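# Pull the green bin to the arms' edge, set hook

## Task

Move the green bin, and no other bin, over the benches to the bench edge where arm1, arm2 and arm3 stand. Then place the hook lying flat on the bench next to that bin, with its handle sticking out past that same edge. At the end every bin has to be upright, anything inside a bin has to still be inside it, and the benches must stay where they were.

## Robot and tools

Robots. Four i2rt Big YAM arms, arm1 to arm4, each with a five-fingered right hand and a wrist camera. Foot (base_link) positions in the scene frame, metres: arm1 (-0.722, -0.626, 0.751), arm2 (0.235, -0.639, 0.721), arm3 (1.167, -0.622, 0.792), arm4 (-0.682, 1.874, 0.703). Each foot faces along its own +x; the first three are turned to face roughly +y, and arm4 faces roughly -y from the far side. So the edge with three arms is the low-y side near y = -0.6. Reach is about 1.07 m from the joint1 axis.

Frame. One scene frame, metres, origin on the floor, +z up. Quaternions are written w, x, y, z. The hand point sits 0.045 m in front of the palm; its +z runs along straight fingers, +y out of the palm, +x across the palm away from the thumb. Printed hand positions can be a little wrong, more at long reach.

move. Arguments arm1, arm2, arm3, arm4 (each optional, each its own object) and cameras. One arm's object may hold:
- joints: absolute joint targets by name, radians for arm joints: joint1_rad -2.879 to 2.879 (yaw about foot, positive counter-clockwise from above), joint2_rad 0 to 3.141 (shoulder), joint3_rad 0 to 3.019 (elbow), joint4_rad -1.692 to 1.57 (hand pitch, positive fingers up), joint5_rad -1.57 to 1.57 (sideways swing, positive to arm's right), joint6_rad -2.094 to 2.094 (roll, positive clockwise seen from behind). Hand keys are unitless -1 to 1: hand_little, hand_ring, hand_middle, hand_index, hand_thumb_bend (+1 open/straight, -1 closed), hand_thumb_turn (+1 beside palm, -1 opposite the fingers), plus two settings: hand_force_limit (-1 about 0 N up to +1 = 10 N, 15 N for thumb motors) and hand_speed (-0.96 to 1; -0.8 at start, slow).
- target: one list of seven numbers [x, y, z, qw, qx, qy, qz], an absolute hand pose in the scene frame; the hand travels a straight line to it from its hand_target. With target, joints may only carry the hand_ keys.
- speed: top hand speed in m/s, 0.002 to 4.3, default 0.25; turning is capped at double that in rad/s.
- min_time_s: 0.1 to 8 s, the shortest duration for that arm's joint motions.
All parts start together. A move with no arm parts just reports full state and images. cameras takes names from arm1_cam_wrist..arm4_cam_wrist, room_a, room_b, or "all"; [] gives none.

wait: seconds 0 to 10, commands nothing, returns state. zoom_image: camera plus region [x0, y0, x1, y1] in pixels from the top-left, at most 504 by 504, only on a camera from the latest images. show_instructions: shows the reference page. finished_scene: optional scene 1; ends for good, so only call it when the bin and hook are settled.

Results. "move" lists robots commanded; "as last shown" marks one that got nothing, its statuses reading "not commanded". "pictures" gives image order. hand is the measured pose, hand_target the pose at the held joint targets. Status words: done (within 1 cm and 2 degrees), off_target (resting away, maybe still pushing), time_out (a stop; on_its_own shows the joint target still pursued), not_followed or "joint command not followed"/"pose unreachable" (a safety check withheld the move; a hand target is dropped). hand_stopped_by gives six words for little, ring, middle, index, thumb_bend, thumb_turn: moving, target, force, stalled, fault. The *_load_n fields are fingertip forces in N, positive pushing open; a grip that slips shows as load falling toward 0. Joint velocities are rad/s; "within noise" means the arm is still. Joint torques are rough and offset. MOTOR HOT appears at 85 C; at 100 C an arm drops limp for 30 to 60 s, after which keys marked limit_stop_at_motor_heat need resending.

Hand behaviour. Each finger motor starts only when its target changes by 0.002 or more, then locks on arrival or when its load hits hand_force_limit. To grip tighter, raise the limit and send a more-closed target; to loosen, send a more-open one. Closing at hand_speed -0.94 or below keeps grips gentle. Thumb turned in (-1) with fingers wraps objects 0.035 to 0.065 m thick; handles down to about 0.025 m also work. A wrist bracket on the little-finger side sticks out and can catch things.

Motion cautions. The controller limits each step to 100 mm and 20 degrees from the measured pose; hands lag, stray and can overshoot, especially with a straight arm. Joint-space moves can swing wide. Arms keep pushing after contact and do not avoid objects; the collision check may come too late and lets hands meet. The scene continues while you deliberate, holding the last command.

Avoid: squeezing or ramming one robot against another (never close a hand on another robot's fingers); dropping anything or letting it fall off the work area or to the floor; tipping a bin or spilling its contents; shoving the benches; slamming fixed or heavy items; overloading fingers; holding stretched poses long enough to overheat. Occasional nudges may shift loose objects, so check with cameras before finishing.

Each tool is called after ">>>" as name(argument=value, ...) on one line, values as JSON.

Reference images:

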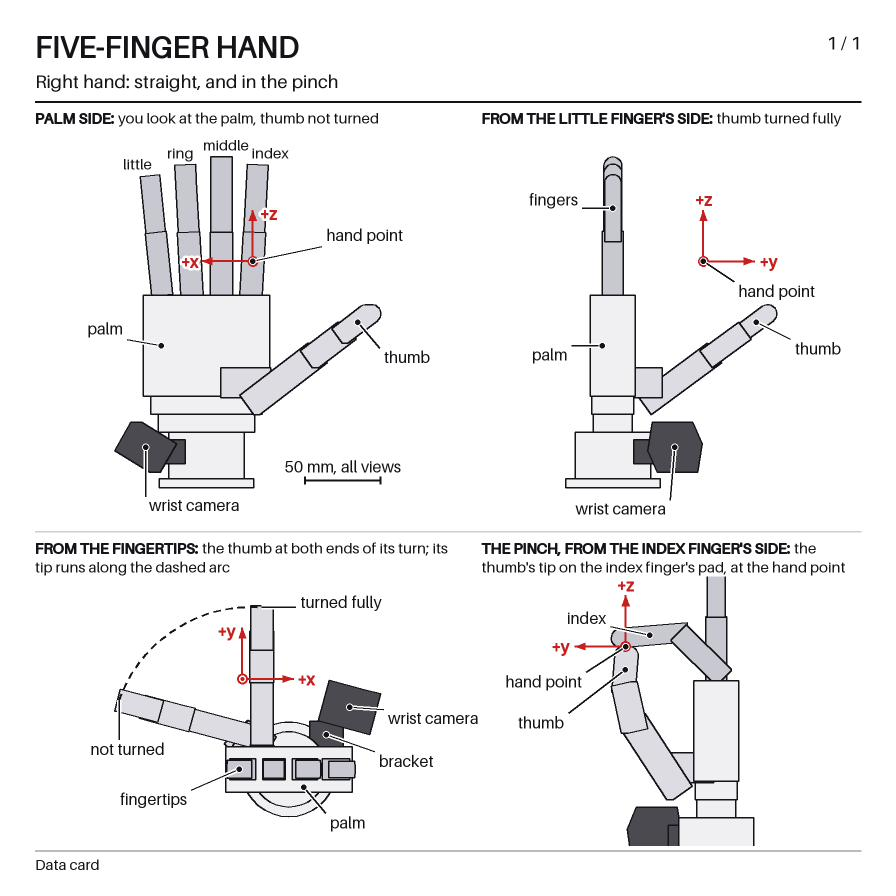

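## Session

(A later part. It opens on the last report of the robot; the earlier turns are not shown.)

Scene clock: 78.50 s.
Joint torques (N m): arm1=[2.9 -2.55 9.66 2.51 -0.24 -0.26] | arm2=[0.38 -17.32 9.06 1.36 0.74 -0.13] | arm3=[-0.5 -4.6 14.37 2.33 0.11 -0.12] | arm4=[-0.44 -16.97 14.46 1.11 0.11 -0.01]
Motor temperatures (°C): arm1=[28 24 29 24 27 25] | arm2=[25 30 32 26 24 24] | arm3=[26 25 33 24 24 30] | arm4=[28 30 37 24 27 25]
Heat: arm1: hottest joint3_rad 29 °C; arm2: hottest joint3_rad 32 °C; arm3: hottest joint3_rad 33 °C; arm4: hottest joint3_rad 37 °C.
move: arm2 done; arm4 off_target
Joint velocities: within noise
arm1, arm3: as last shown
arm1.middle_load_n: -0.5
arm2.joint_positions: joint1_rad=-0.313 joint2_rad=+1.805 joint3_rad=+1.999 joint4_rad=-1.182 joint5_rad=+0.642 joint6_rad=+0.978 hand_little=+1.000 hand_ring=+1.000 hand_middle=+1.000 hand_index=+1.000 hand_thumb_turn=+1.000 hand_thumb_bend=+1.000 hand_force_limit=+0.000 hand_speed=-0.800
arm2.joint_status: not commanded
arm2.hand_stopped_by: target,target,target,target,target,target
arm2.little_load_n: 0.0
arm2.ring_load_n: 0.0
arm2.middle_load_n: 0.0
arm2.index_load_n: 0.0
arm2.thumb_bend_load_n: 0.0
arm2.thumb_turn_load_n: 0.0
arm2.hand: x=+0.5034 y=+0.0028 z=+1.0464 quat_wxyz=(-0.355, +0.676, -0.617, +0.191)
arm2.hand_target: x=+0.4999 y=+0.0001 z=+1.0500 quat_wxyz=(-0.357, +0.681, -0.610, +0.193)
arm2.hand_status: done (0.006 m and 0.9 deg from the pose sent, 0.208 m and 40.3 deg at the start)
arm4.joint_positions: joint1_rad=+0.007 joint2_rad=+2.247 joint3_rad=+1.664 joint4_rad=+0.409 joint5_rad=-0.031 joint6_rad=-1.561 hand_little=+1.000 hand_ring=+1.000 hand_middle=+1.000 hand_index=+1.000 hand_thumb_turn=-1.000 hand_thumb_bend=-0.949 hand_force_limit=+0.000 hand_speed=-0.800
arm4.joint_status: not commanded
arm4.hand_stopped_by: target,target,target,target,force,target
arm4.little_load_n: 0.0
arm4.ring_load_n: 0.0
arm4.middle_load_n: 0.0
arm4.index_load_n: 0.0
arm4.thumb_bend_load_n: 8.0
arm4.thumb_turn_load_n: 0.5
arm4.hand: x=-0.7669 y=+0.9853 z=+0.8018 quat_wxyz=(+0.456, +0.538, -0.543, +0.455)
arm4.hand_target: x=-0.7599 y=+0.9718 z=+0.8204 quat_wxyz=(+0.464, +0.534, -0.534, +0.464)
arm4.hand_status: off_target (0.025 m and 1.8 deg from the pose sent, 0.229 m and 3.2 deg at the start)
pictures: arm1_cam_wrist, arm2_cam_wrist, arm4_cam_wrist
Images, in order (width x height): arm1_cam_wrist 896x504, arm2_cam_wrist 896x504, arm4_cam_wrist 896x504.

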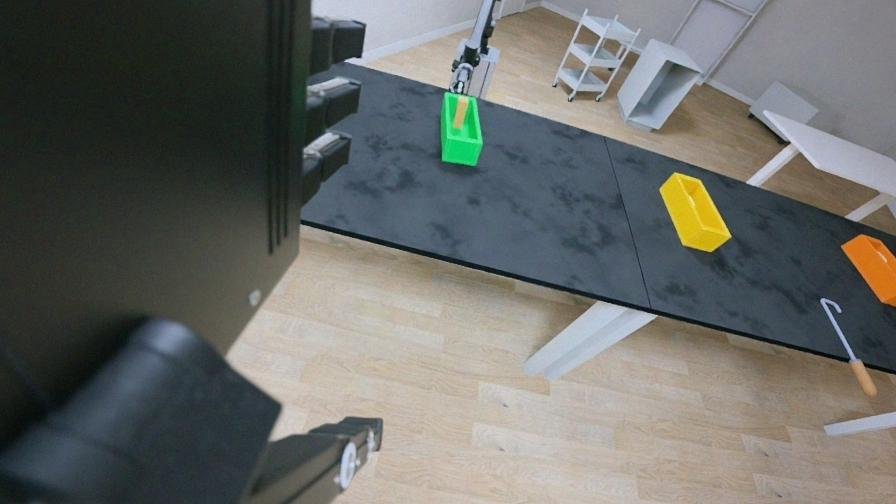

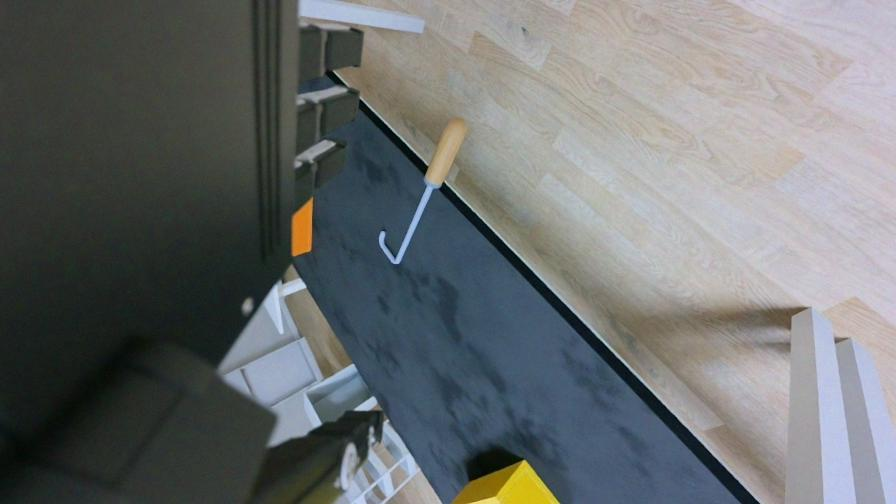

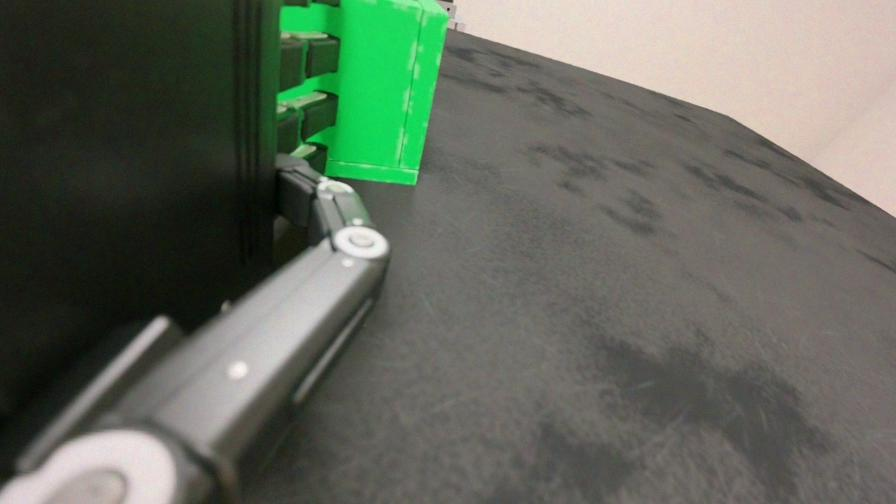

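>>> move(arm4={"target": [-0.755, 0.85, 0.82, 0.4639, 0.5337, -0.5337, 0.4639], "speed": 0.1}, arm2={"target": [0.62, 0.08, 0.93, 0.357, -0.681, 0.6105, -0.193], "speed": 0.2}, cameras=["arm4_cam_wrist", "arm2_cam_wrist", "arm1_cam_wrist"])

Scene clock: 81.57 s.
Joint torques (N m): arm1=[2.37 -2.43 9.69 2.55 -0.2 -0.26] | arm2=[-0.44 -18.84 14.71 1.47 0.44 -0.12] | arm3=[-0.56 -4.25 14.41 2.37 0.11 -0.1] | arm4=[-0.5 -20.66 16.17 1.16 0.1 0]
Motor temperatures (°C): arm1=[28 24 29 24 27 25] | arm2=[25 30 32 26 24 24] | arm3=[26 25 33 24 24 30] | arm4=[28 30 38 24 27 25]
Heat: arm1: hottest joint3_rad 29 °C; arm2: hottest joint3_rad 32 °C; arm3: hottest joint3_rad 33 °C; arm4: hottest joint3_rad 38 °C.
move: arm2 off_target; arm4 off_target
Joint velocities: within noise
arm1, arm3: as last shown
arm1.middle_load_n: 0.0
arm2.joint_positions: joint1_rad=-0.434 joint2_rad=+2.101 joint3_rad=+2.113 joint4_rad=-0.959 joint5_rad=+0.571 joint6_rad=+0.847 hand_little=+1.000 hand_ring=+1.000 hand_middle=+1.000 hand_index=+1.000 hand_thumb_turn=+1.000 hand_thumb_bend=+1.000 hand_force_limit=+0.000 hand_speed=-0.800
arm2.joint_status: not commanded
arm2.hand_stopped_by: target,target,target,target,target,target
arm2.little_load_n: 0.0
arm2.ring_load_n: 0.0
arm2.middle_load_n: 0.0
arm2.index_load_n: 0.0
arm2.thumb_bend_load_n: 0.0
arm2.thumb_turn_load_n: -0.5
arm2.hand: x=+0.6106 y=+0.0693 z=+0.9146 quat_wxyz=(-0.342, +0.685, -0.613, +0.196)
arm2.hand_target: x=+0.6194 y=+0.0791 z=+0.9302 quat_wxyz=(-0.358, +0.680, -0.610, +0.193)
arm2.hand_status: off_target (0.021 m and 1.8 deg from the pose sent, 0.182 m and 1.0 deg at the start)
arm4.joint_positions: joint1_rad=+0.015 joint2_rad=+2.621 joint3_rad=+2.382 joint4_rad=+0.061 joint5_rad=-0.021 joint6_rad=-1.561 hand_little=+1.000 hand_ring=+1.000 hand_middle=+1.000 hand_index=+1.000 hand_thumb_turn=-1.000 hand_thumb_bend=-0.949 hand_force_limit=+0.000 hand_speed=-0.800
arm4.joint_status: not commanded
arm4.hand_stopped_by: target,target,target,target,force,target
arm4.little_load_n: 0.0
arm4.ring_load_n: 0.5
arm4.middle_load_n: 0.0
arm4.index_load_n: 0.0
arm4.thumb_bend_load_n: 8.0
arm4.thumb_turn_load_n: 0.5
arm4.hand: x=-0.7642 y=+0.8609 z=+0.7976 quat_wxyz=(+0.456, +0.539, -0.544, +0.453)
arm4.hand_target: x=-0.7549 y=+0.8528 z=+0.8201 quat_wxyz=(+0.464, +0.534, -0.533, +0.464)
arm4.hand_status: off_target (0.027 m and 2.1 deg from the pose sent, 0.137 m and 1.8 deg at the start)
pictures: arm1_cam_wrist, arm2_cam_wrist, arm4_cam_wrist
Images, in order (width x height): arm1_cam_wrist 896x504, arm2_cam_wrist 896x504, arm4_cam_wrist 896x504.

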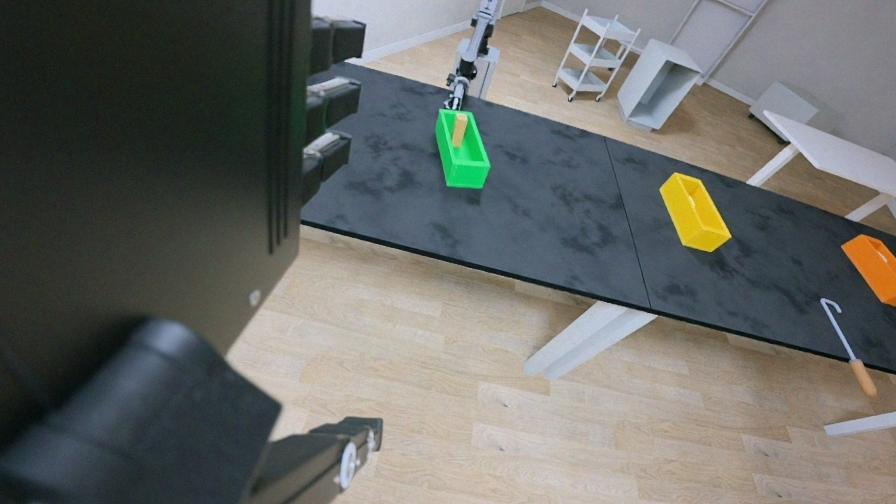

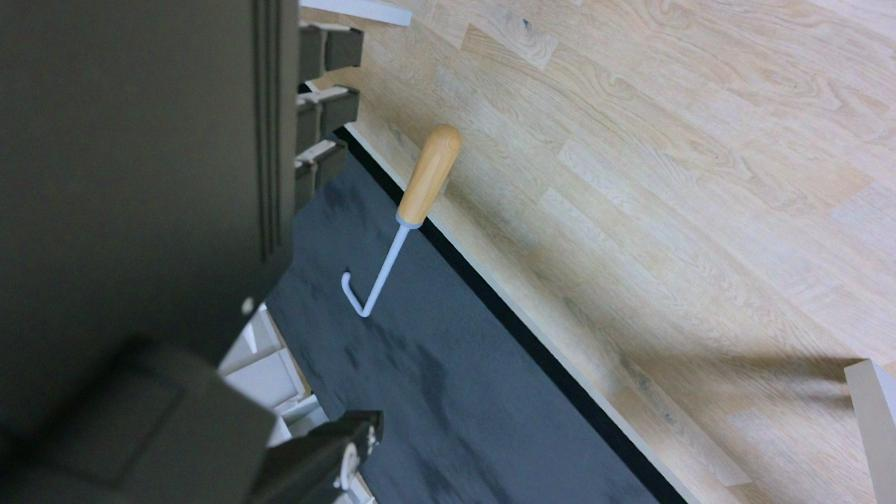

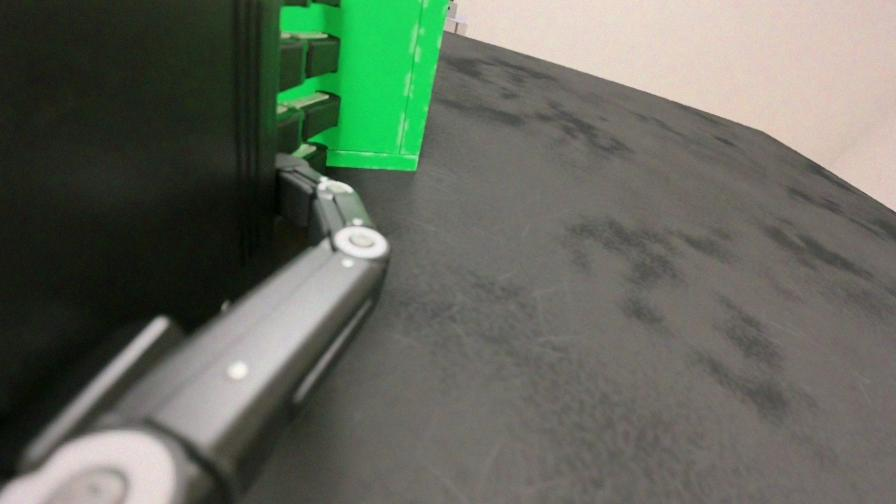

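>>> move(arm4={"target": [-0.755, 0.78, 0.82, 0.4639, 0.5337, -0.5337, 0.4639], "speed": 0.08}, cameras=["arm4_cam_wrist", "arm1_cam_wrist", "room_a"])

Scene clock: 84.17 s.
Joint torques (N m): arm1=[2.67 -2.37 9.66 2.5 -0.23 -0.23] | arm2=[-0.44 -18.84 14.71 1.46 0.44 -0.12] | arm3=[-0.91 -4.72 14.53 2.3 0.06 -0.12] | arm4=[-1.55 -21.71 16.55 2.22 -0.24 -0.07]
Motor temperatures (°C): arm1=[28 24 29 24 27 25] | arm2=[25 30 32 26 24 24] | arm3=[26 25 34 24 24 30] | arm4=[28 30 38 24 27 25]
Heat: arm1: hottest joint3_rad 29 °C; arm2: hottest joint3_rad 32 °C; arm3: hottest joint3_rad 34 °C; arm4: hottest joint3_rad 38 °C.
move: arm4 off_target
Joint velocities: within noise
arm1, arm2, arm3: as last shown
arm2.thumb_turn_load_n: 0.0
arm4.joint_positions: joint1_rad=+0.011 joint2_rad=+2.917 joint3_rad=+2.873 joint4_rad=-0.030 joint5_rad=-0.126 joint6_rad=-1.562 hand_little=+1.000 hand_ring=+1.000 hand_middle=+1.000 hand_index=+1.000 hand_thumb_turn=-1.000 hand_thumb_bend=-0.949 hand_force_limit=+0.000 hand_speed=-0.800
arm4.joint_status: not commanded
arm4.hand_stopped_by: target,target,target,target,force,target
arm4.little_load_n: 0.0
arm4.ring_load_n: 0.0
arm4.middle_load_n: 0.0
arm4.index_load_n: 0.0
arm4.thumb_bend_load_n: 8.0
arm4.thumb_turn_load_n: 1.0
arm4.hand: x=-0.7496 y=+0.8167 z=+0.7866 quat_wxyz=(+0.457, +0.540, -0.494, +0.505)
arm4.hand_target: x=-0.7529 y=+0.8133 z=+0.8217 quat_wxyz=(+0.478, +0.526, -0.473, +0.520)
arm4.hand_status: off_target (0.050 m and 6.7 deg from the pose sent, 0.084 m and 2.1 deg at the start; a joint's target at an end of its range on 28 of 52 steps)
pictures: arm1_cam_wrist, arm4_cam_wrist, room_a
Images, in order (width x height): arm1_cam_wrist 896x504, arm4_cam_wrist 896x504, room_a 896x504.

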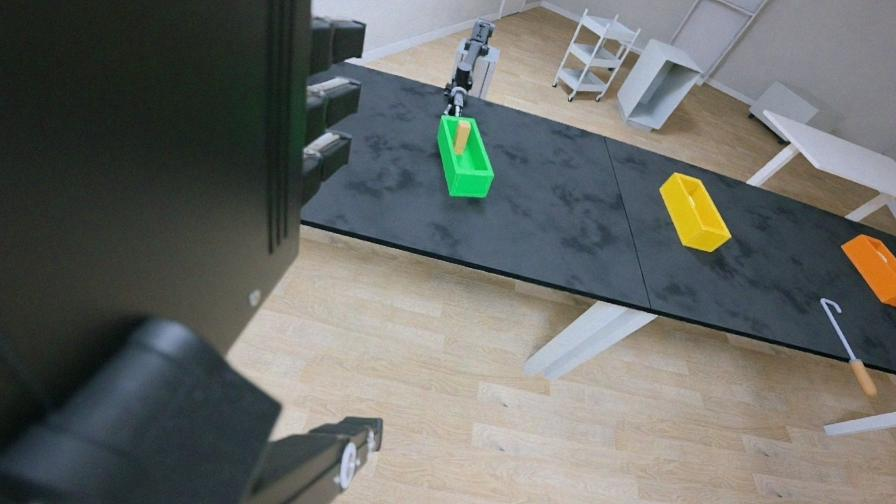

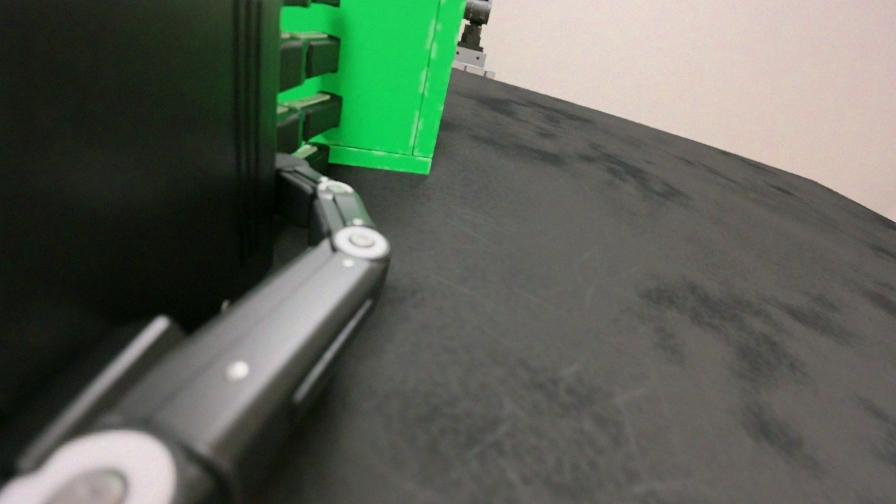

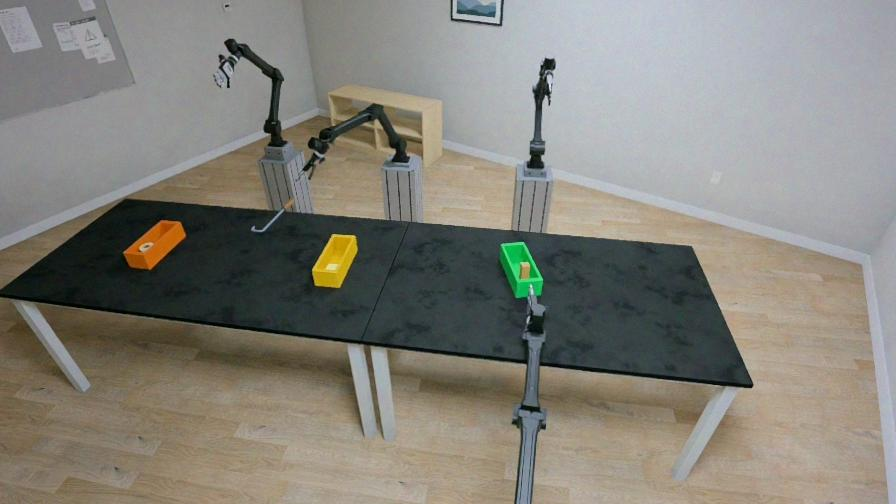

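>>> move(arm1={"target": [-0.65, 0.25, 0.98, 0.6424, -0.7655, 0.0267, -0.0224], "speed": 0.3}, cameras=["arm1_cam_wrist", "room_a", "room_b"])

Scene clock: 92.57 s.
Joint torques (N m): arm1=[0.56 -17.49 11.37 2.02 -0.03 0.05] | arm2=[-0.44 -18.73 14.71 1.47 0.44 -0.12] | arm3=[-1.03 -4.19 14.49 2.39 0.1 -0.11] | arm4=[-1.26 -21.83 16.61 2.25 -0.24 -0.08]
Motor temperatures (°C): arm1=[28 24 30 24 27 24] | arm2=[25 30 32 26 24 24] | arm3=[26 25 34 24 24 30] | arm4=[28 32 42 24 27 25]
Heat: arm1: hottest joint3_rad 30 °C; arm2: hottest joint3_rad 32 °C; arm3: hottest joint3_rad 34 °C; arm4: hottest joint3_rad 42 °C.
move: arm1 off_target
Joint velocities: within noise
arm1.joint_positions: joint1_rad=-0.168 joint2_rad=+2.040 joint3_rad=+1.738 joint4_rad=+0.086 joint5_rad=-0.050 joint6_rad=-0.041 hand_little=+1.000 hand_ring=+1.000 hand_middle=+1.000 hand_index=+1.000 hand_thumb_turn=+1.000 hand_thumb_bend=+1.000 hand_force_limit=+0.000 hand_speed=-0.800
arm1.joint_status: not commanded
arm1.hand_stopped_by: target,target,target,target,target,target
arm1.little_load_n: 0.0
arm1.ring_load_n: 0.0
arm1.middle_load_n: 0.0
arm1.index_load_n: 0.0
arm1.thumb_bend_load_n: 0.0
arm1.thumb_turn_load_n: 0.0
arm1.hand: x=-0.6635 y=+0.2377 z=+0.9589 quat_wxyz=(-0.627, +0.779, -0.016, +0.020)
arm1.hand_target: x=-0.6501 y=+0.2483 z=+0.9800 quat_wxyz=(-0.643, +0.765, -0.026, +0.023)
arm1.hand_status: off_target (0.028 m and 2.6 deg from the pose sent, 0.592 m and 90.6 deg at the start)
arm2, arm3, arm4: as last shown
arm4.ring_load_n: 0.5
Images, in order (width x height): arm1_cam_wrist 896x504, room_a 896x504, room_b 896x504.

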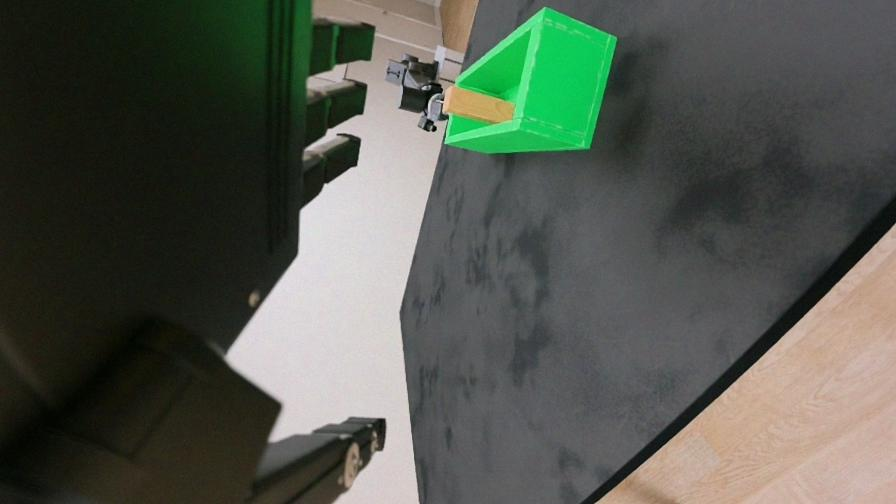

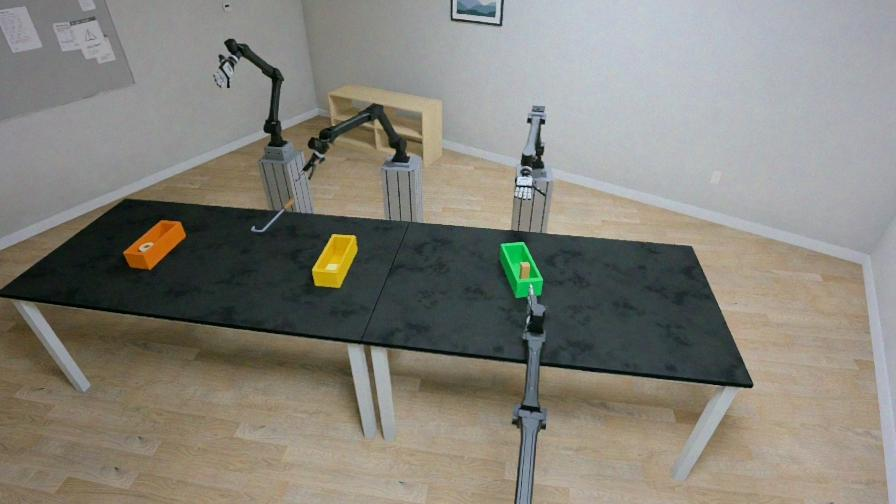

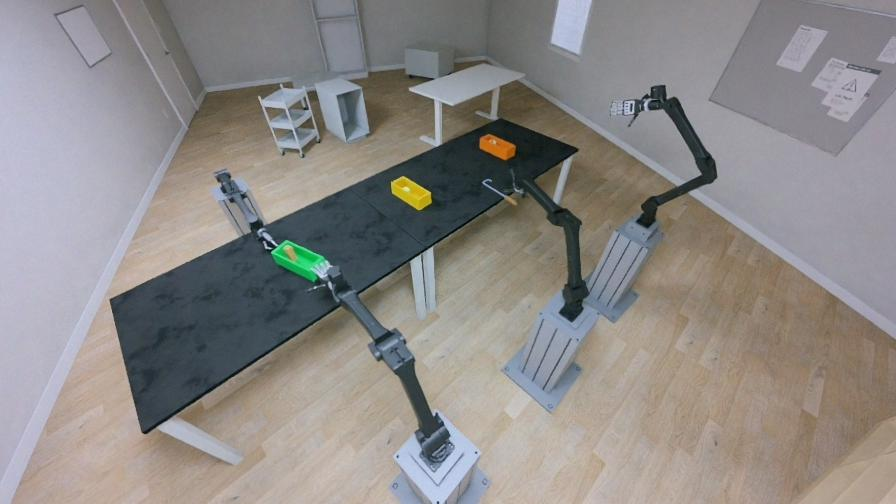

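>>> move(arm4={"target": [-0.68, 0.9, 0.82, 0.4639, 0.5337, -0.5337, 0.4639], "speed": 0.15})

>>> move(arm4={"target": [-0.66, 0.78, 0.825, 0.4639, 0.5337, -0.5337, 0.4639], "speed": 0.08}, cameras=["arm1_cam_wrist", "arm4_cam_wrist", "room_a"])

Scene clock: 98.27 s.
Joint torques (N m): arm1=[0.44 -17.79 11.47 1.96 -0.03 0.05] | arm2=[-0.44 -18.78 14.67 1.44 0.44 -0.12] | arm3=[-0.62 -4.72 14.43 2.37 0.08 -0.13] | arm4=[-1.67 -21.89 10.78 2.07 -0.14 0.08]
Motor temperatures (°C): arm1=[28 25 32 24 27 24] | arm2=[25 30 32 26 24 24] | arm3=[26 25 35 24 24 30] | arm4=[28 33 43 24 27 25]
Heat: arm1: hottest joint3_rad 32 °C; arm2: hottest joint3_rad 32 °C; arm3: hottest joint3_rad 35 °C; arm4: hottest joint3_rad 43 °C.
move: arm4 off_target
Joint velocities: within noise
arm1, arm2, arm3: as last shown
arm1.joint_positions: joint1_rad=-0.168 joint2_rad=+2.040 joint3_rad=+1.738 joint4_rad=+0.086 joint5_rad=-0.050 joint6_rad=-0.040 hand_little=+1.000 hand_ring=+1.000 hand_middle=+1.000 hand_index=+1.000 hand_thumb_turn=+1.000 hand_thumb_bend=+1.000 hand_force_limit=+0.000 hand_speed=-0.800
arm1.ring_load_n: -0.5
arm1.hand: x=-0.6636 y=+0.2377 z=+0.9589 quat_wxyz=(-0.627, +0.779, -0.016, +0.020)
arm1.hand_target: x=-0.6502 y=+0.2483 z=+0.9801 quat_wxyz=(-0.643, +0.765, -0.027, +0.022)
arm2.middle_load_n: -0.5
arm4.joint_positions: joint1_rad=+0.127 joint2_rad=+2.477 joint3_rad=+2.093 joint4_rad=+0.198 joint5_rad=+0.078 joint6_rad=-1.555 hand_little=+1.000 hand_ring=+1.000 hand_middle=+1.000 hand_index=+1.000 hand_thumb_turn=-1.000 hand_thumb_bend=-0.949 hand_force_limit=+0.000 hand_speed=-0.800
arm4.joint_status: not commanded
arm4.hand_stopped_by: target,target,target,target,force,target
arm4.little_load_n: 0.0
arm4.ring_load_n: 0.0
arm4.middle_load_n: 0.0
arm4.index_load_n: 0.0
arm4.thumb_bend_load_n: 8.0
arm4.thumb_turn_load_n: 0.5
arm4.hand: x=-0.6739 y=+0.9026 z=+0.7928 quat_wxyz=(+0.454, +0.548, -0.540, +0.450)
arm4.hand_target: x=-0.6800 y=+0.9002 z=+0.8199 quat_wxyz=(+0.464, +0.534, -0.534, +0.464)
arm4.hand_status: off_target (0.028 m and 2.6 deg from the pose sent, 0.114 m and 6.7 deg at the start)
pictures: none

Scene clock: 100.67 s.
Joint torques (N m): arm1=[0.79 -17.38 11.56 1.99 -0.05 0.04] | arm2=[-0.44 -18.78 14.72 1.46 0.44 -0.12] | arm3=[-0.91 -4.37 14.31 2.28 0.08 -0.09] | arm4=[-1.67 -21.89 16.49 2.26 -0.18 -0.06]
Motor temperatures (°C): arm1=[28 25 32 24 27 24] | arm2=[25 30 32 26 24 24] | arm3=[26 25 35 24 24 30] | arm4=[28 33 43 24 27 25]
Heat: arm1: hottest joint3_rad 32 °C; arm2: hottest joint3_rad 32 °C; arm3: hottest joint3_rad 35 °C; arm4: hottest joint3_rad 43 °C.
move: arm4 off_target
Joint velocities: within noise
arm1, arm2: as last shown
arm1.ring_load_n: 0.0
arm1.thumb_turn_load_n: -0.5
arm2.middle_load_n: 0.0
arm3.joint_positions: joint1_rad=+0.007 joint2_rad=+0.996 joint3_rad=+1.653 joint4_rad=-1.015 joint5_rad=-0.002 joint6_rad=-1.557 hand_little=+1.000 hand_ring=+1.000 hand_middle=+1.000 hand_index=+1.000 hand_thumb_turn=+1.000 hand_thumb_bend=+1.000 hand_force_limit=+0.000 hand_speed=-0.800
arm3.joint_status: not commanded
arm3.hand_stopped_by: target,target,target,target,target,target
arm3.little_load_n: 0.0
arm3.ring_load_n: 0.0
arm3.middle_load_n: 0.0
arm3.index_load_n: 0.0
arm3.thumb_bend_load_n: 0.0
arm3.thumb_turn_load_n: 0.0
arm3.hand: x=+1.2539 y=-0.2099 z=+1.3857 quat_wxyz=(-0.393, +0.603, +0.559, +0.411)
arm3.hand_target: x=+1.2571 y=-0.2122 z=+1.4138 quat_wxyz=(-0.405, +0.590, +0.549, +0.432)
arm3.hand_status: not commanded
arm4.joint_positions: joint1_rad=+0.107 joint2_rad=+2.917 joint3_rad=+2.874 joint4_rad=-0.013 joint5_rad=-0.084 joint6_rad=-1.555 hand_little=+1.000 hand_ring=+1.000 hand_middle=+1.000 hand_index=+1.000 hand_thumb_turn=-1.000 hand_thumb_bend=-0.949 hand_force_limit=+0.000 hand_speed=-0.800
arm4.joint_status: not commanded
arm4.hand_stopped_by: target,target,target,target,force,target
arm4.little_load_n: 0.0
arm4.ring_load_n: 0.0
arm4.middle_load_n: 0.0
arm4.index_load_n: 0.0
arm4.thumb_bend_load_n: 8.0
arm4.thumb_turn_load_n: 0.5
arm4.hand: x=-0.6555 y=+0.8153 z=+0.7901 quat_wxyz=(+0.446, +0.549, -0.476, +0.523)
arm4.hand_target: x=-0.6606 y=+0.8120 z=+0.8263 quat_wxyz=(+0.467, +0.532, -0.457, +0.539)
arm4.hand_status: off_target (0.050 m and 9.8 deg from the pose sent, 0.128 m and 2.6 deg at the start; a joint's target at an end of its range on 31 of 72 steps)
Images, in order (width x height): arm1_cam_wrist 896x504, arm4_cam_wrist 896x504, room_a 896x504.

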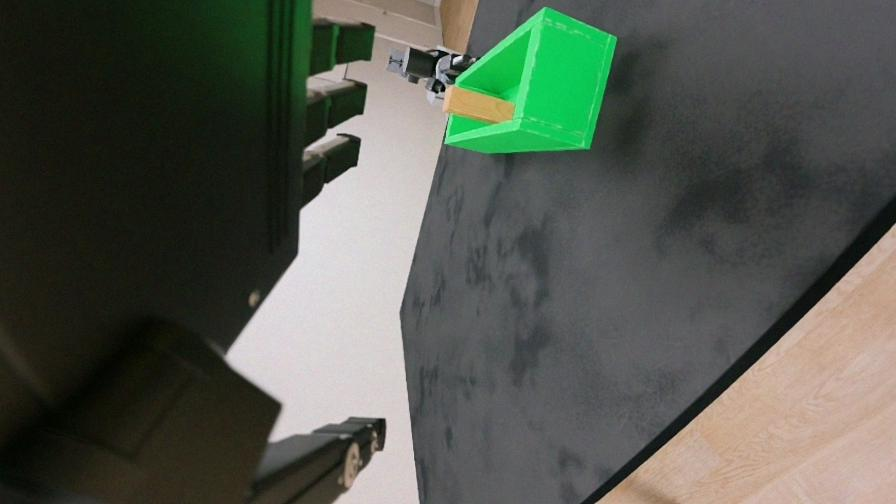

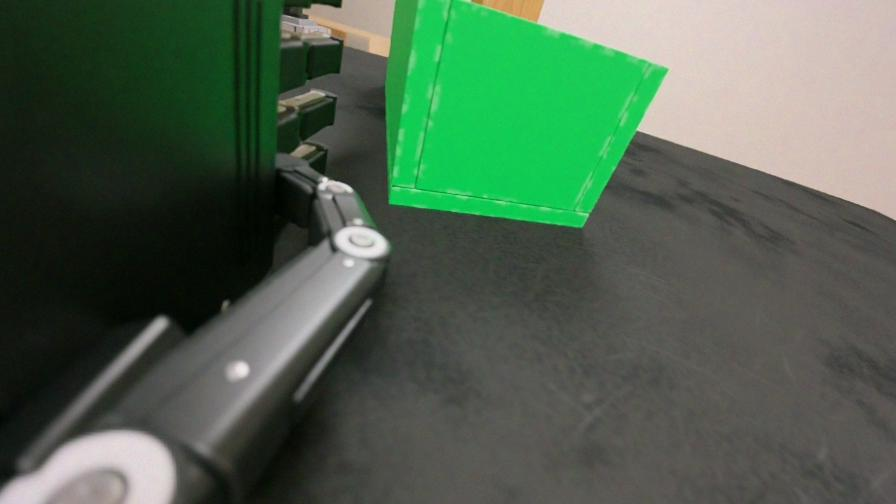

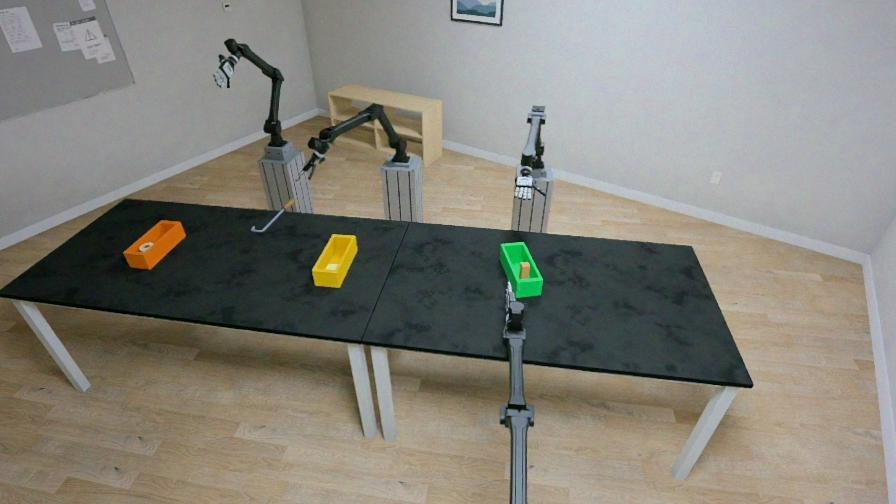

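>>> move(arm4={"target": [-0.70, 0.9, 0.82, 0.4639, 0.5337, -0.5337, 0.4639], "speed": 0.15})

>>> move(arm4={"target": [-0.70, 0.79, 0.825, 0.4639, 0.5337, -0.5337, 0.4639], "speed": 0.08}, cameras=["arm1_cam_wrist", "arm4_cam_wrist", "room_a"])

Scene clock: 103.03 s.
Joint torques (N m): arm1=[0.44 -17.67 11.38 2.11 -0.04 0.04] | arm2=[-0.38 -18.84 14.69 1.46 0.44 -0.12] | arm3=[-1.08 -4.84 14.35 2.28 0.11 -0.12] | arm4=[-1.67 -21.77 10.84 2.14 -0.14 0.04]
Motor temperatures (°C): arm1=[28 25 33 24 27 24] | arm2=[25 31 32 26 24 24] | arm3=[26 25 35 24 24 30] | arm4=[28 34 43 24 26 25]
Heat: arm1: hottest joint3_rad 33 °C; arm2: hottest joint3_rad 32 °C; arm3: hottest joint3_rad 35 °C; arm4: hottest joint3_rad 43 °C.
move: arm4 off_target
Joint velocities: within noise
arm1, arm2, arm3: as last shown
arm1.little_load_n: -0.5
arm4.joint_positions: joint1_rad=+0.101 joint2_rad=+2.473 joint3_rad=+2.085 joint4_rad=+0.202 joint5_rad=+0.053 joint6_rad=-1.555 hand_little=+1.000 hand_ring=+1.000 hand_middle=+1.000 hand_index=+1.000 hand_thumb_turn=-1.000 hand_thumb_bend=-0.949 hand_force_limit=+0.000 hand_speed=-0.800
arm4.joint_status: not commanded
arm4.hand_stopped_by: target,target,target,target,force,target
arm4.little_load_n: 0.0
arm4.ring_load_n: 0.0
arm4.middle_load_n: 0.0
arm4.index_load_n: 0.0
arm4.thumb_bend_load_n: 8.0
arm4.thumb_turn_load_n: 0.5
arm4.hand: x=-0.6943 y=+0.9025 z=+0.7923 quat_wxyz=(+0.453, +0.546, -0.541, +0.451)
arm4.hand_target: x=-0.6998 y=+0.9002 z=+0.8197 quat_wxyz=(+0.464, +0.534, -0.534, +0.464)
arm4.hand_status: off_target (0.028 m and 2.5 deg from the pose sent, 0.100 m and 9.8 deg at the start)
pictures: none

Scene clock: 105.37 s.
Joint torques (N m): arm1=[0.44 -17.79 11.4 2.02 -0.06 0.05] | arm2=[-0.38 -18.84 14.71 1.46 0.44 -0.12] | arm3=[-0.62 -4.54 14.39 2.33 0.08 -0.1] | arm4=[-1.44 -21.89 16.73 2.22 -0.14 -0.09]
Motor temperatures (°C): arm1=[28 26 33 24 27 24] | arm2=[25 31 33 26 24 24] | arm3=[26 25 35 24 24 30] | arm4=[28 34 43 24 26 25]
Heat: arm1: hottest joint3_rad 33 °C; arm2: hottest joint3_rad 33 °C; arm3: hottest joint3_rad 35 °C; arm4: hottest joint3_rad 43 °C.
move: arm4 off_target
Joint velocities: within noise
arm1, arm2, arm3: as last shown
arm1.little_load_n: 0.0
arm1.thumb_turn_load_n: 0.0
arm2.thumb_turn_load_n: -0.5
arm4.joint_positions: joint1_rad=+0.072 joint2_rad=+2.907 joint3_rad=+2.872 joint4_rad=-0.051 joint5_rad=-0.076 joint6_rad=-1.556 hand_little=+1.000 hand_ring=+1.000 hand_middle=+1.000 hand_index=+1.000 hand_thumb_turn=-1.000 hand_thumb_bend=-0.949 hand_force_limit=+0.000 hand_speed=-0.800
arm4.joint_status: not commanded
arm4.hand_stopped_by: target,target,target,target,force,target
arm4.little_load_n: 0.0
arm4.ring_load_n: 0.0
arm4.middle_load_n: 0.0
arm4.index_load_n: 0.0
arm4.thumb_bend_load_n: 8.0
arm4.thumb_turn_load_n: 0.5
arm4.hand: x=-0.6952 y=+0.8169 z=+0.7900 quat_wxyz=(+0.451, +0.545, -0.495, +0.505)
arm4.hand_target: x=-0.6998 y=+0.8133 z=+0.8260 quat_wxyz=(+0.472, +0.530, -0.475, +0.521)
arm4.hand_status: off_target (0.044 m and 6.8 deg from the pose sent, 0.117 m and 2.5 deg at the start; a joint's target at an end of its range on 28 of 70 steps)
Images, in order (width x height): arm1_cam_wrist 896x504, arm4_cam_wrist 896x504, room_a 896x504.

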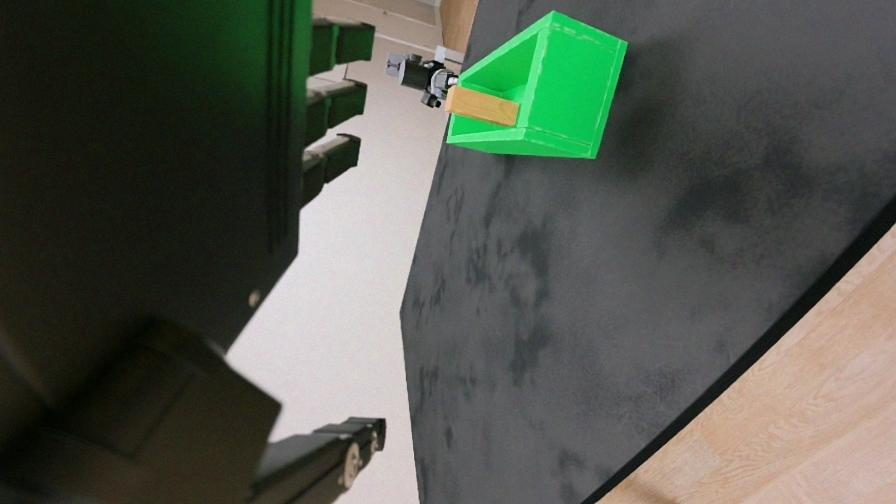

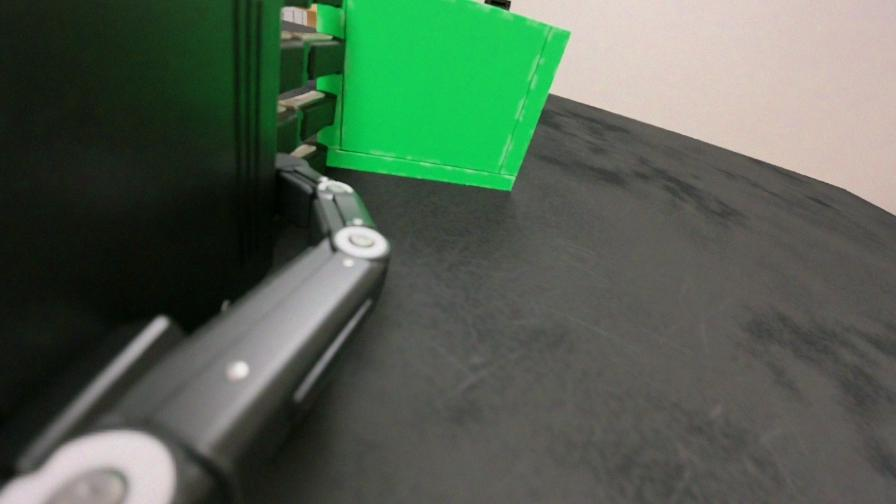

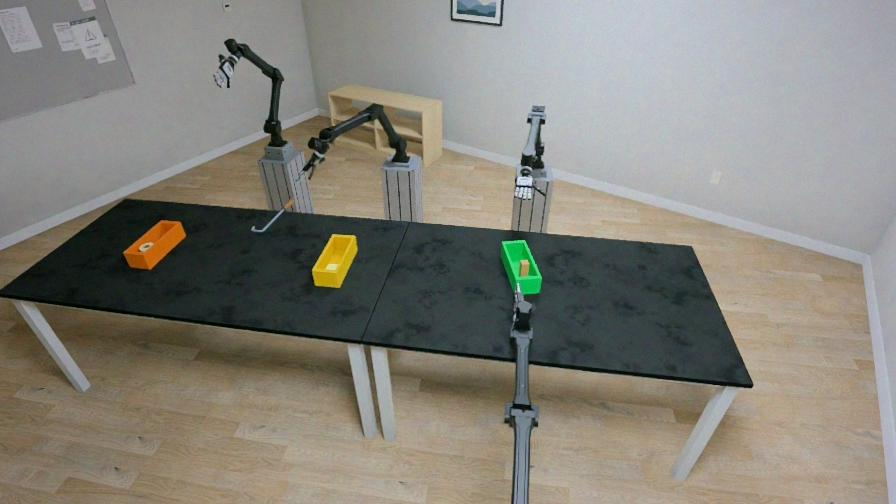

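>>> move(arm4={"target": [-0.74, 1.15, 0.95, 0.4639, 0.5337, -0.5337, 0.4639], "speed": 0.2}, arm1={"target": [-0.62, 0.38, 0.93, 0.6540, -0.7556, 0.0264, -0.0228], "speed": 0.15, "joints": {"hand_index": 0.3, "hand_middle": 0.3, "hand_ring": 0.3}}, cameras=["arm1_cam_wrist", "room_a"])

Scene clock: 111.50 s.
Joint torques (N m): arm1=[0.32 -21.19 11.88 1.68 -0.23 0.03] | arm2=[-0.44 -18.84 14.71 1.47 0.44 -0.12] | arm3=[-0.91 -4.72 14.34 2.28 0.1 -0.15] | arm4=[-1.49 -12.86 10.61 1.18 0.12 -0.01]
Motor temperatures (°C): arm1=[28 26 34 24 27 24] | arm2=[25 31 33 26 24 24] | arm3=[26 25 35 24 24 30] | arm4=[28 34 43 24 26 25]
Heat: arm1: hottest joint3_rad 34 °C; arm2: hottest joint3_rad 33 °C; arm3: hottest joint3_rad 35 °C; arm4: hottest joint3_rad 43 °C.
move: arm1 off_target; arm4 done
Joint velocities: within noise
arm1.joint_positions: joint1_rad=-0.184 joint2_rad=+2.518 joint3_rad=+2.468 joint4_rad=-0.107 joint5_rad=-0.064 joint6_rad=-0.040 hand_little=+1.000 hand_ring=+0.300 hand_middle=+0.300 hand_index=+0.300 hand_thumb_turn=+1.000 hand_thumb_bend=+1.000 hand_force_limit=+0.000 hand_speed=-0.800
arm1.joint_status: all done
arm1.hand_stopped_by: target,target,target,target,target,target
arm1.little_load_n: 0.0
arm1.ring_load_n: 0.0
arm1.middle_load_n: 0.0
arm1.index_load_n: 0.0
arm1.thumb_bend_load_n: 0.0
arm1.thumb_turn_load_n: 0.0
arm1.hand: x=-0.6355 y=+0.3742 z=+0.9276 quat_wxyz=(-0.650, +0.759, -0.017, +0.022)
arm1.hand_target: x=-0.6201 y=+0.3785 z=+0.9299 quat_wxyz=(-0.655, +0.755, -0.027, +0.023)
arm1.hand_status: off_target (0.017 m and 1.3 deg from the pose sent, 0.152 m and 4.2 deg at the start)
arm2, arm3: as last shown
arm2.thumb_turn_load_n: 0.0
arm4.joint_positions: joint1_rad=+0.048 joint2_rad=+1.686 joint3_rad=+1.164 joint4_rad=+0.375 joint5_rad=-0.005 joint6_rad=-1.556 hand_little=+1.000 hand_ring=+1.000 hand_middle=+1.000 hand_index=+1.000 hand_thumb_turn=-1.000 hand_thumb_bend=-0.949 hand_force_limit=+0.000 hand_speed=-0.800
arm4.joint_status: not commanded
arm4.hand_stopped_by: target,target,target,target,force,target
arm4.little_load_n: 0.0
arm4.ring_load_n: 0.0
arm4.middle_load_n: 0.0
arm4.index_load_n: 0.0
arm4.thumb_bend_load_n: 8.0
arm4.thumb_turn_load_n: 0.5
arm4.hand: x=-0.7343 y=+1.1492 z=+0.9427 quat_wxyz=(+0.459, +0.537, -0.533, +0.465)
arm4.hand_target: x=-0.7400 y=+1.1500 z=+0.9499 quat_wxyz=(+0.464, +0.534, -0.534, +0.464)
arm4.hand_status: done (0.009 m and 0.7 deg from the pose sent, 0.372 m and 6.8 deg at the start)
Images, in order (width x height): arm1_cam_wrist 896x504, room_a 896x504.

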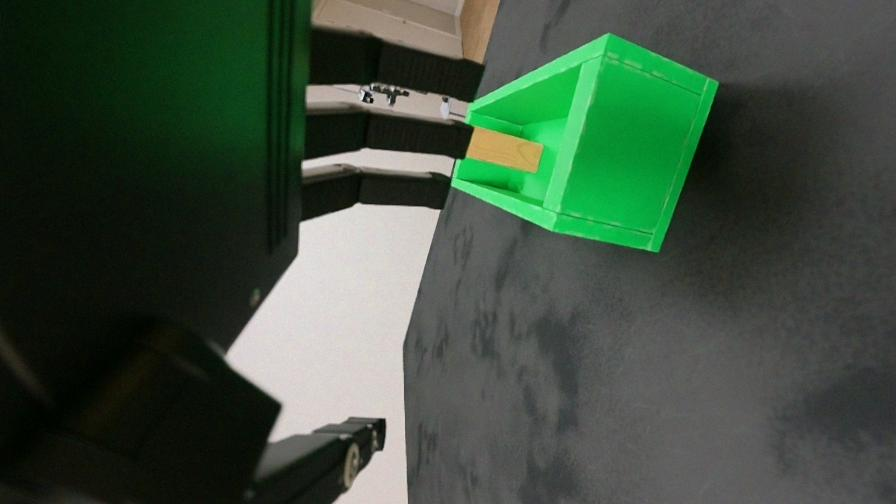

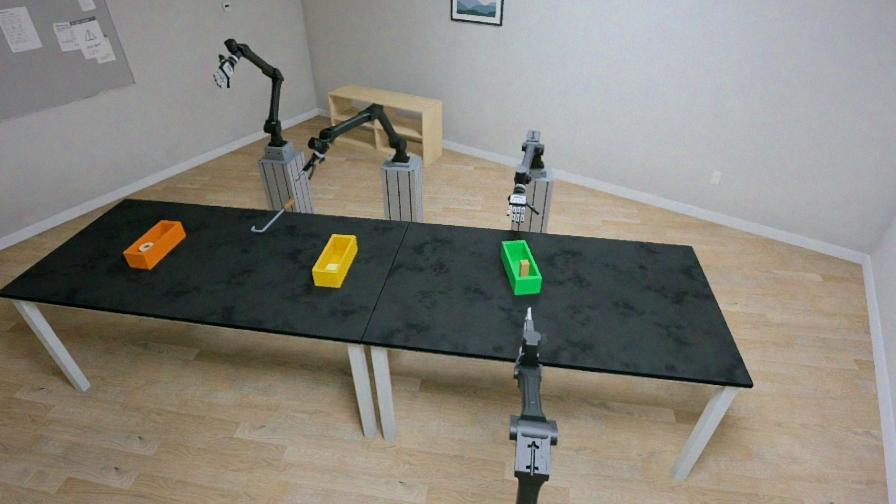

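>>> move(arm1={"target": [-0.602, 0.46, 0.89, 0.6540, -0.7556, 0.0264, -0.0228], "speed": 0.1}, cameras=["arm1_cam_wrist", "room_a", "room_b"])

Scene clock: 117.90 s.
Joint torques (N m): arm1=[1.44 -23.06 11.75 2.61 -0.02 0.04] | arm2=[-0.44 -18.73 14.71 1.47 0.44 -0.12] | arm3=[-1.14 -5.01 14.39 2.3 0.12 -0.12] | arm4=[-1.49 -12.81 10.56 1.17 0.13 -0.01]
Motor temperatures (°C): arm1=[28 28 35 24 27 24] | arm2=[25 31 33 26 24 24] | arm3=[26 25 36 24 24 30] | arm4=[28 34 42 24 26 25]
Heat: arm1: hottest joint3_rad 35 °C; arm2: hottest joint3_rad 33 °C; arm3: hottest joint3_rad 36 °C; arm4: hottest joint3_rad 42 °C.
move: arm1 off_target
Joint velocities: within noise
arm1.joint_positions: joint1_rad=-0.186 joint2_rad=+2.878 joint3_rad=+2.884 joint4_rad=+0.066 joint5_rad=+0.043 joint6_rad=-0.031 hand_little=+1.000 hand_ring=+0.300 hand_middle=+0.300 hand_index=+0.300 hand_thumb_turn=+1.000 hand_thumb_bend=+1.000 hand_force_limit=+0.000 hand_speed=-0.800
arm1.joint_status: not commanded
arm1.hand_stopped_by: target,target,target,target,target,target
arm1.little_load_n: 0.0
arm1.ring_load_n: -0.5
arm1.middle_load_n: 0.0
arm1.index_load_n: 0.0
arm1.thumb_bend_load_n: 0.0
arm1.thumb_turn_load_n: -0.5
arm1.hand: x=-0.6074 y=+0.4278 z=+0.8755 quat_wxyz=(-0.729, +0.679, -0.054, +0.066)
arm1.hand_target: x=-0.6054 y=+0.4296 z=+0.8905 quat_wxyz=(-0.744, +0.662, -0.059, +0.064)
arm1.hand_status: off_target (0.036 m and 13.6 deg from the pose sent, 0.100 m and 1.3 deg at the start; a joint's target at an end of its range on 43 of 63 steps)
arm2.joint_positions: joint1_rad=-0.434 joint2_rad=+2.101 joint3_rad=+2.113 joint4_rad=-0.959 joint5_rad=+0.571 joint6_rad=+0.847 hand_little=+1.000 hand_ring=+1.000 hand_middle=+1.000 hand_index=+1.000 hand_thumb_turn=+1.000 hand_thumb_bend=+1.000 hand_force_limit=+0.000 hand_speed=-0.800
arm2.joint_status: not commanded
arm2.hand_stopped_by: target,target,target,target,target,target
arm2.little_load_n: 0.5
arm2.ring_load_n: 0.0
arm2.middle_load_n: 0.0
arm2.index_load_n: 0.0
arm2.thumb_bend_load_n: 0.0
arm2.thumb_turn_load_n: -0.5
arm2.hand: x=+0.6106 y=+0.0693 z=+0.9146 quat_wxyz=(-0.342, +0.685, -0.613, +0.196)
arm2.hand_target: x=+0.6194 y=+0.0791 z=+0.9302 quat_wxyz=(-0.358, +0.680, -0.610, +0.193)
arm2.hand_status: not commanded
arm3, arm4: as last shown
Images, in order (width x height): arm1_cam_wrist 896x504, room_a 896x504, room_b 896x504.

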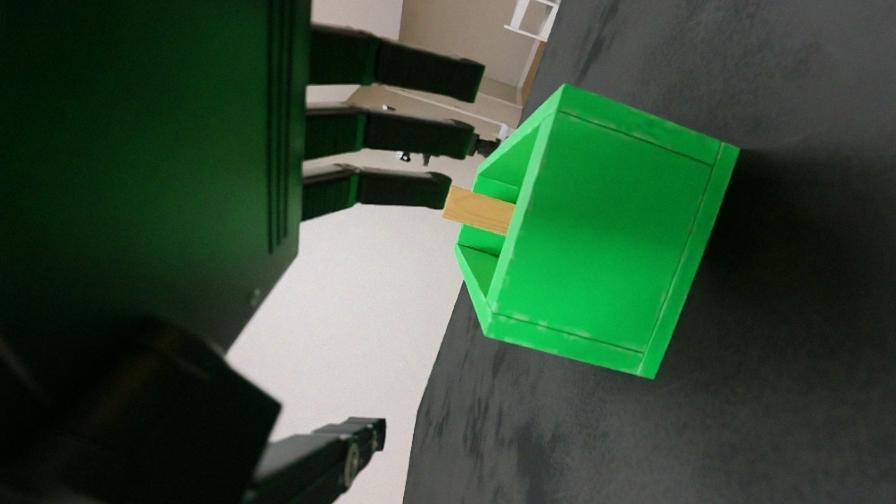

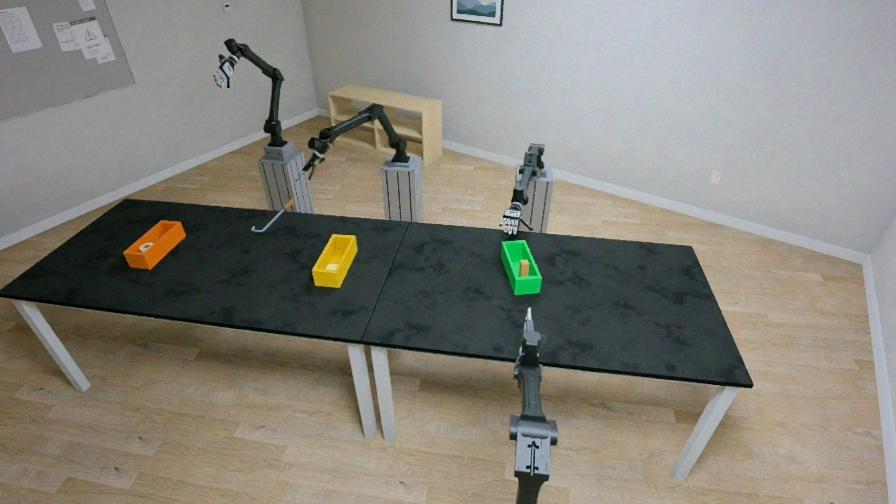

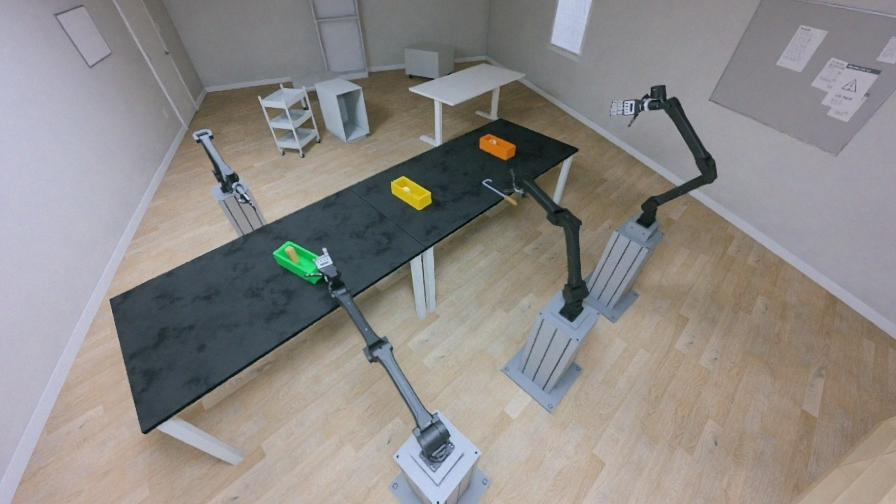

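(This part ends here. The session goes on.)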